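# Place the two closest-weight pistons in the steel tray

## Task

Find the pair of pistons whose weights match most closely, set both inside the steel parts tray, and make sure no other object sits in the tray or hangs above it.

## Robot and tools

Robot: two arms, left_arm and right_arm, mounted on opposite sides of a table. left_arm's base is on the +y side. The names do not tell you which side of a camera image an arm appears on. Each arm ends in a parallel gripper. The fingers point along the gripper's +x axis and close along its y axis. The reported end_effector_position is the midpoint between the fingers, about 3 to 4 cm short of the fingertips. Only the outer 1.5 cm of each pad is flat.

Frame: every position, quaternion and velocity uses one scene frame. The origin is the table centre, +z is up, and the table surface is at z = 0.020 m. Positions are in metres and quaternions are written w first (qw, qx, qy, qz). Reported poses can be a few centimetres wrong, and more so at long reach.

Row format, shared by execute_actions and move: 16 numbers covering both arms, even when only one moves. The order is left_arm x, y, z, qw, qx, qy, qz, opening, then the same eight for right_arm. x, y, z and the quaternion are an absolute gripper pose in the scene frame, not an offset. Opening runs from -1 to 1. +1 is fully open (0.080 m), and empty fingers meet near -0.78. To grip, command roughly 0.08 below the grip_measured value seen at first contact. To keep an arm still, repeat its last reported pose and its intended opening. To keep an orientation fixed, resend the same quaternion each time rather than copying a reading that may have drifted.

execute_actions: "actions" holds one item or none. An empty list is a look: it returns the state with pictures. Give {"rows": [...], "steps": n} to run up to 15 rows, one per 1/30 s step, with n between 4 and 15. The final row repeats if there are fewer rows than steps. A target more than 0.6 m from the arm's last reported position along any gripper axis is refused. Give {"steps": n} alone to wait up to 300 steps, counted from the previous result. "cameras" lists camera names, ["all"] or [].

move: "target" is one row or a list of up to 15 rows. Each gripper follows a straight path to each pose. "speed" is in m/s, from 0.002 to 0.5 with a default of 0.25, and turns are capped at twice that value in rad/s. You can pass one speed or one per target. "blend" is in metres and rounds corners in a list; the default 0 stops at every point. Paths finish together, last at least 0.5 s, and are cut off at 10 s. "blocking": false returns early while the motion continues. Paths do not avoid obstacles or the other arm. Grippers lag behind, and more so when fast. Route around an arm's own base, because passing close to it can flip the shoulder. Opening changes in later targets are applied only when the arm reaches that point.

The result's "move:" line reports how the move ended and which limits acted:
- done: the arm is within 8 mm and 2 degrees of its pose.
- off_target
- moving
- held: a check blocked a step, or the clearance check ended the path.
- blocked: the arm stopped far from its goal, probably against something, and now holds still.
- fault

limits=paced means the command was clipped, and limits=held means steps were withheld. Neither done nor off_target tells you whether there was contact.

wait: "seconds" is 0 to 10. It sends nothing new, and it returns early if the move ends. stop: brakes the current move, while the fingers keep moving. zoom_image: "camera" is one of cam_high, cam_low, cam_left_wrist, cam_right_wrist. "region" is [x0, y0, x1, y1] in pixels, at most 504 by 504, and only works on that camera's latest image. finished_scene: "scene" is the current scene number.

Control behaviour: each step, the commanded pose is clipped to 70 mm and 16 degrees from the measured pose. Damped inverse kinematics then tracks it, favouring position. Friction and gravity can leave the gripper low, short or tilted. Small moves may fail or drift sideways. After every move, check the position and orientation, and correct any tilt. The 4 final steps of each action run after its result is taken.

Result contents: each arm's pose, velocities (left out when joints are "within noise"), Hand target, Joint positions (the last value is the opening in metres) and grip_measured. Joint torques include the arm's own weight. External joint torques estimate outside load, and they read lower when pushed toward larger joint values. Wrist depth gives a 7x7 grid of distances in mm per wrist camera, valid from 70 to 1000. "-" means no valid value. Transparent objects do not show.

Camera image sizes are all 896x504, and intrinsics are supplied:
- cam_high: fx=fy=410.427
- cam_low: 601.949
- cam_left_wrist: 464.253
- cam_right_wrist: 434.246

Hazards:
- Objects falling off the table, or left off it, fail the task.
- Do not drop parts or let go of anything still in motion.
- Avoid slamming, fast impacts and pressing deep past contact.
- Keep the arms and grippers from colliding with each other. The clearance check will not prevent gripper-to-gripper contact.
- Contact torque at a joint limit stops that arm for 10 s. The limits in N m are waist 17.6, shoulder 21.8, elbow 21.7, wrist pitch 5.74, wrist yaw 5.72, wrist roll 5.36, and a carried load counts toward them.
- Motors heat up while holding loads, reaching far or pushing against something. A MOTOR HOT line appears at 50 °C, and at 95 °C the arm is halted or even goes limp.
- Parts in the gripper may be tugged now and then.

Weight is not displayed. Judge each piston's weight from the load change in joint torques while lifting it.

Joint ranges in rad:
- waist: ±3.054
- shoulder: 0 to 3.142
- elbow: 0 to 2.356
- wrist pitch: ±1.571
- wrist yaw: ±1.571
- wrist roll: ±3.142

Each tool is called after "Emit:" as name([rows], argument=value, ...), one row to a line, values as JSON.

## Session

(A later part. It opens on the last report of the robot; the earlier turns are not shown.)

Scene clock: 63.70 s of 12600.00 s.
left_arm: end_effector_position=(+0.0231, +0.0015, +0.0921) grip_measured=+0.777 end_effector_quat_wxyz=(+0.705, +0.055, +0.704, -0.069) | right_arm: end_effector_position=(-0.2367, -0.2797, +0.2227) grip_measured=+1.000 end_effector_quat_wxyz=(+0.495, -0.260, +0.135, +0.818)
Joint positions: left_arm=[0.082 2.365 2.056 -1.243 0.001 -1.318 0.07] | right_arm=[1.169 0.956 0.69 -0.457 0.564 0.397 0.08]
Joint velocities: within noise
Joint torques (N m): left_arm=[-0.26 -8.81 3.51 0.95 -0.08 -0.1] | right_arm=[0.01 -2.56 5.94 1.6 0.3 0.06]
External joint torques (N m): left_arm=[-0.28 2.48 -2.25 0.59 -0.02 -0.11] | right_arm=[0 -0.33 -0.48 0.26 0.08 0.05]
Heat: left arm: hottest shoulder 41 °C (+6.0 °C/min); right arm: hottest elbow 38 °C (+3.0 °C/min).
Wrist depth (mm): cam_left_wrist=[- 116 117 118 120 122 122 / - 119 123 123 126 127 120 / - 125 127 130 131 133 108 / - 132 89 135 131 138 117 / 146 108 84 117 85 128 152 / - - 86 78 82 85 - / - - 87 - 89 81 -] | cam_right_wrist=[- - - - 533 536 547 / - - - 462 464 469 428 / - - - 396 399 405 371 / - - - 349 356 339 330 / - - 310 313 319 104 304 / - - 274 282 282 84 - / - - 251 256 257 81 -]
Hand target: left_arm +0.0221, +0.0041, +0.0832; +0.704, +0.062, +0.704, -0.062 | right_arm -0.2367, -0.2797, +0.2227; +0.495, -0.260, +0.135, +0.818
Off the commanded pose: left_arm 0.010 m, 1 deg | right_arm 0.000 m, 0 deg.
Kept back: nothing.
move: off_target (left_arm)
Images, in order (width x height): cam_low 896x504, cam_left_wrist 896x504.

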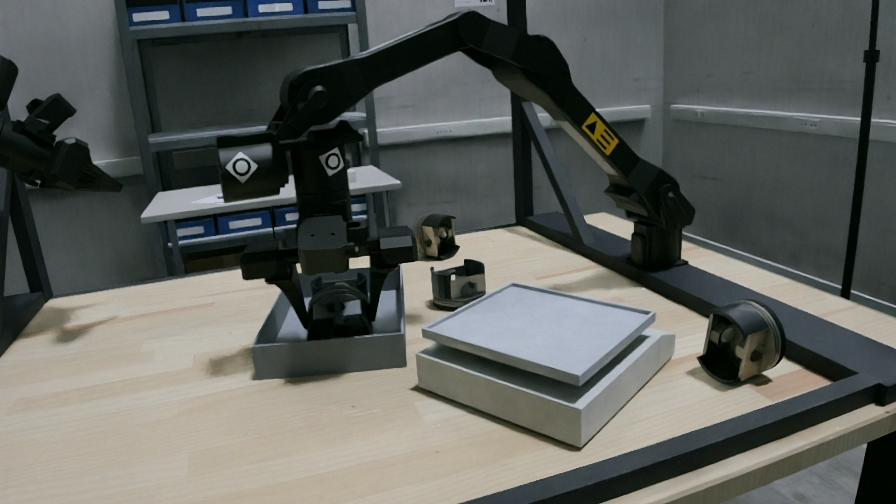

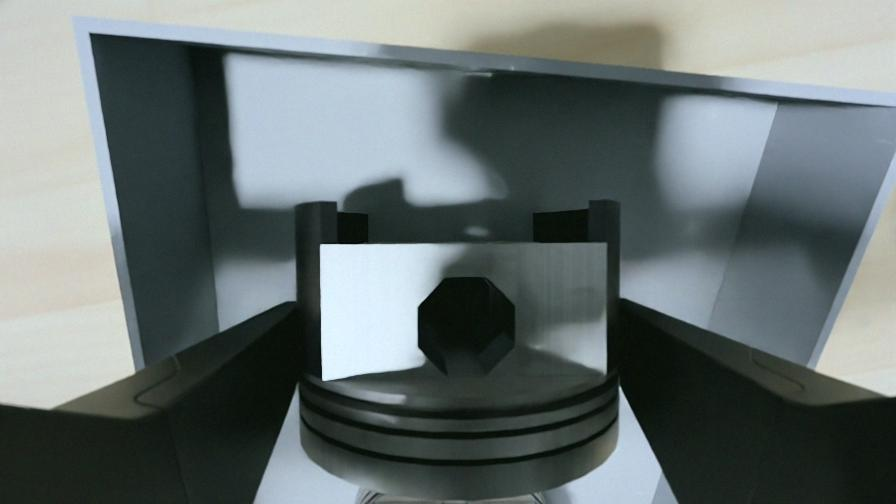

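Emit:
move([
  [0.022, 0.004, 0.085, 0.7044, 0.0616, 0.7044, -0.0616, 1, -0.2367, -0.2797, 0.2227, 0.495, -0.26, 0.135, 0.818, 1],
  [0.022, 0.008, 0.15, 0.7044, 0.0616, 0.7044, -0.0616, 1, -0.2367, -0.2797, 0.2227, 0.495, -0.26, 0.135, 0.818, 1],
  [0.0, 0.2, 0.22, 0.5456, 0.4498, 0.5456, -0.4498, 1, -0.2367, -0.2797, 0.2227, 0.495, -0.26, 0.135, 0.818, 1],
], speed=[0.06,0.12,0.25], blend=[0,0.02,0])

Emit:
zoom_image(camera="cam_high", region=[280, 160, 500, 350])

Scene clock: 67.93 s of 12600.00 s.
left_arm: end_effector_position=(+0.0011, +0.1972, +0.2210) grip_measured=+1.000 end_effector_quat_wxyz=(+0.549, +0.446, +0.546, -0.449) | right_arm: end_effector_position=(-0.2367, -0.2797, +0.2227) grip_measured=+1.000 end_effector_quat_wxyz=(+0.495, -0.260, +0.135, +0.818)
Joint positions: left_arm=[0.057 1.556 1.445 -1.455 0.001 -0.149 0.08] | right_arm=[1.169 0.956 0.69 -0.457 0.564 0.397 0.08]
Joint velocities: within noise
Joint torques (N m): left_arm=[-0.41 -5.5 4.34 0.3 -0.04 0.14] | right_arm=[0.1 -2.52 6.05 1.59 0.34 0.07]
External joint torques (N m): left_arm=[-0.38 0.15 -1.42 -0.08 -0.03 0.14] | right_arm=[0.09 -0.28 -0.38 0.26 0.12 0.07]
Heat: left arm: hottest shoulder 42 °C (+7.0 °C/min); right arm: hottest elbow 38 °C (+3.0 °C/min).
Wrist depth (mm): cam_left_wrist=[179 183 238 241 243 239 250 / 188 190 248 254 250 261 263 / 197 200 251 267 251 276 278 / 233 243 280 285 289 292 291 / 288 286 295 302 304 300 302 / - - 317 322 326 93 - / - - 329 339 350 79 -] | cam_right_wrist=[- - - - 530 543 546 / - - - 455 462 474 429 / - - - 394 398 402 371 / - - - 350 351 340 332 / - - 310 312 319 104 305 / - - 275 281 282 85 - / - - 251 256 259 81 -]
Hand target: left_arm +0.0001, +0.2000, +0.2200; +0.546, +0.450, +0.546, -0.450 | right_arm -0.2367, -0.2797, +0.2227; +0.495, -0.260, +0.135, +0.818
Off the commanded pose: left_arm 0.003 m, 1 deg | right_arm 0.000 m, 0 deg.
Kept back: nothing.
move: done

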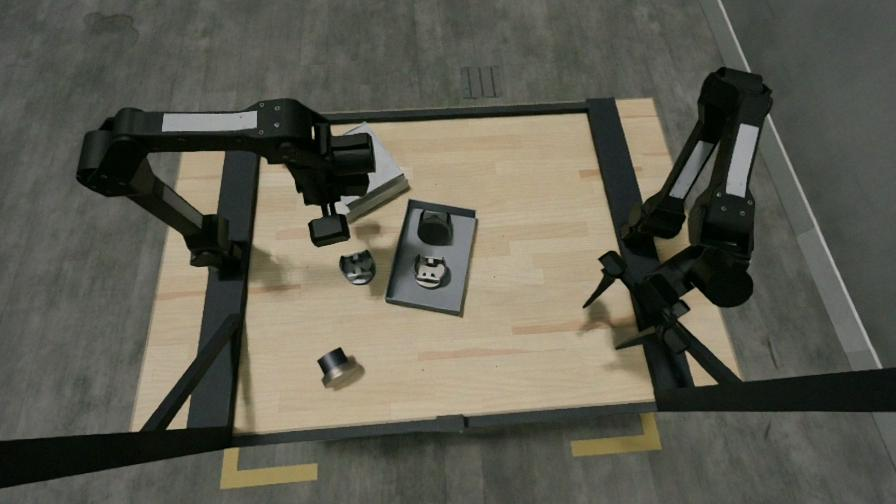

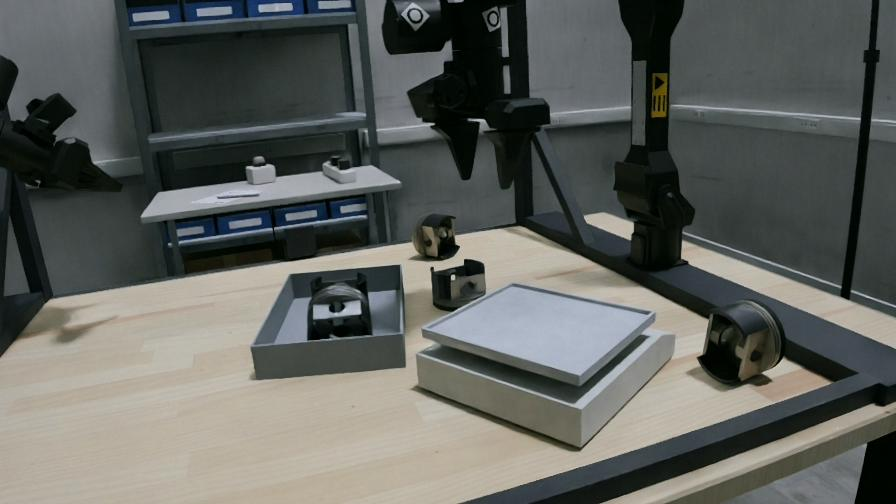

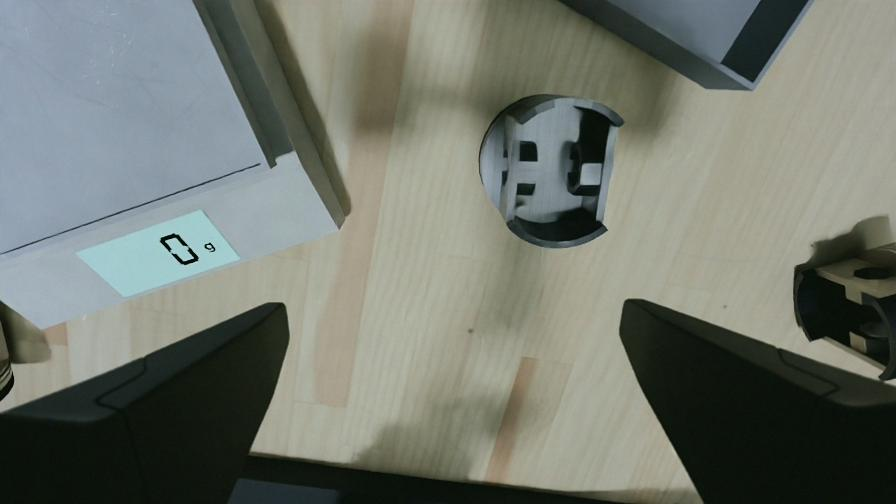

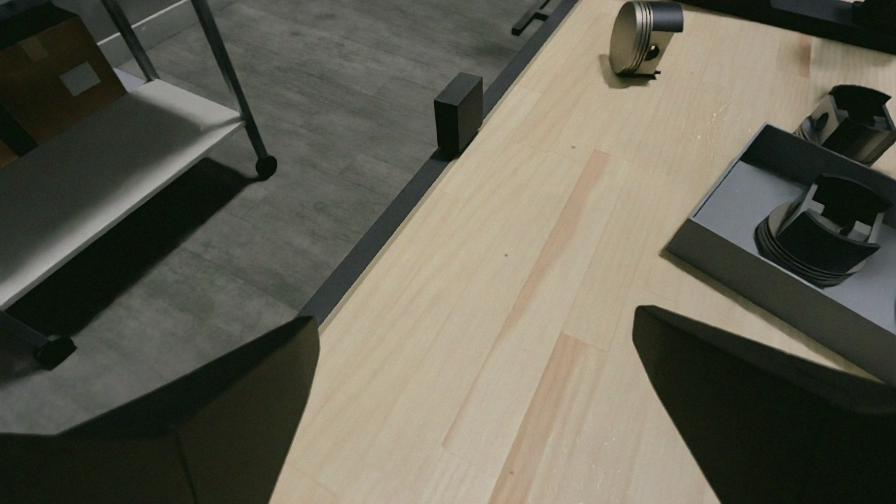

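Scaled by 2.291.

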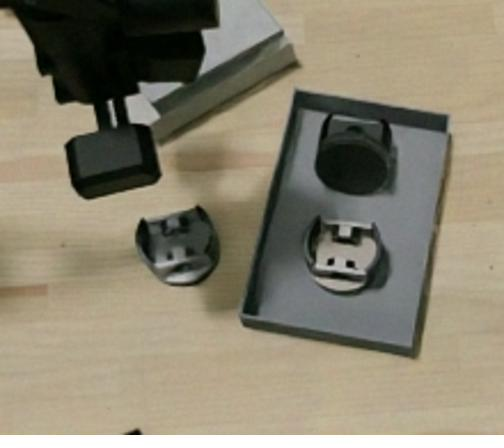

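Emit:
finished_scene(scene=2)

The scene is finished: the task was done.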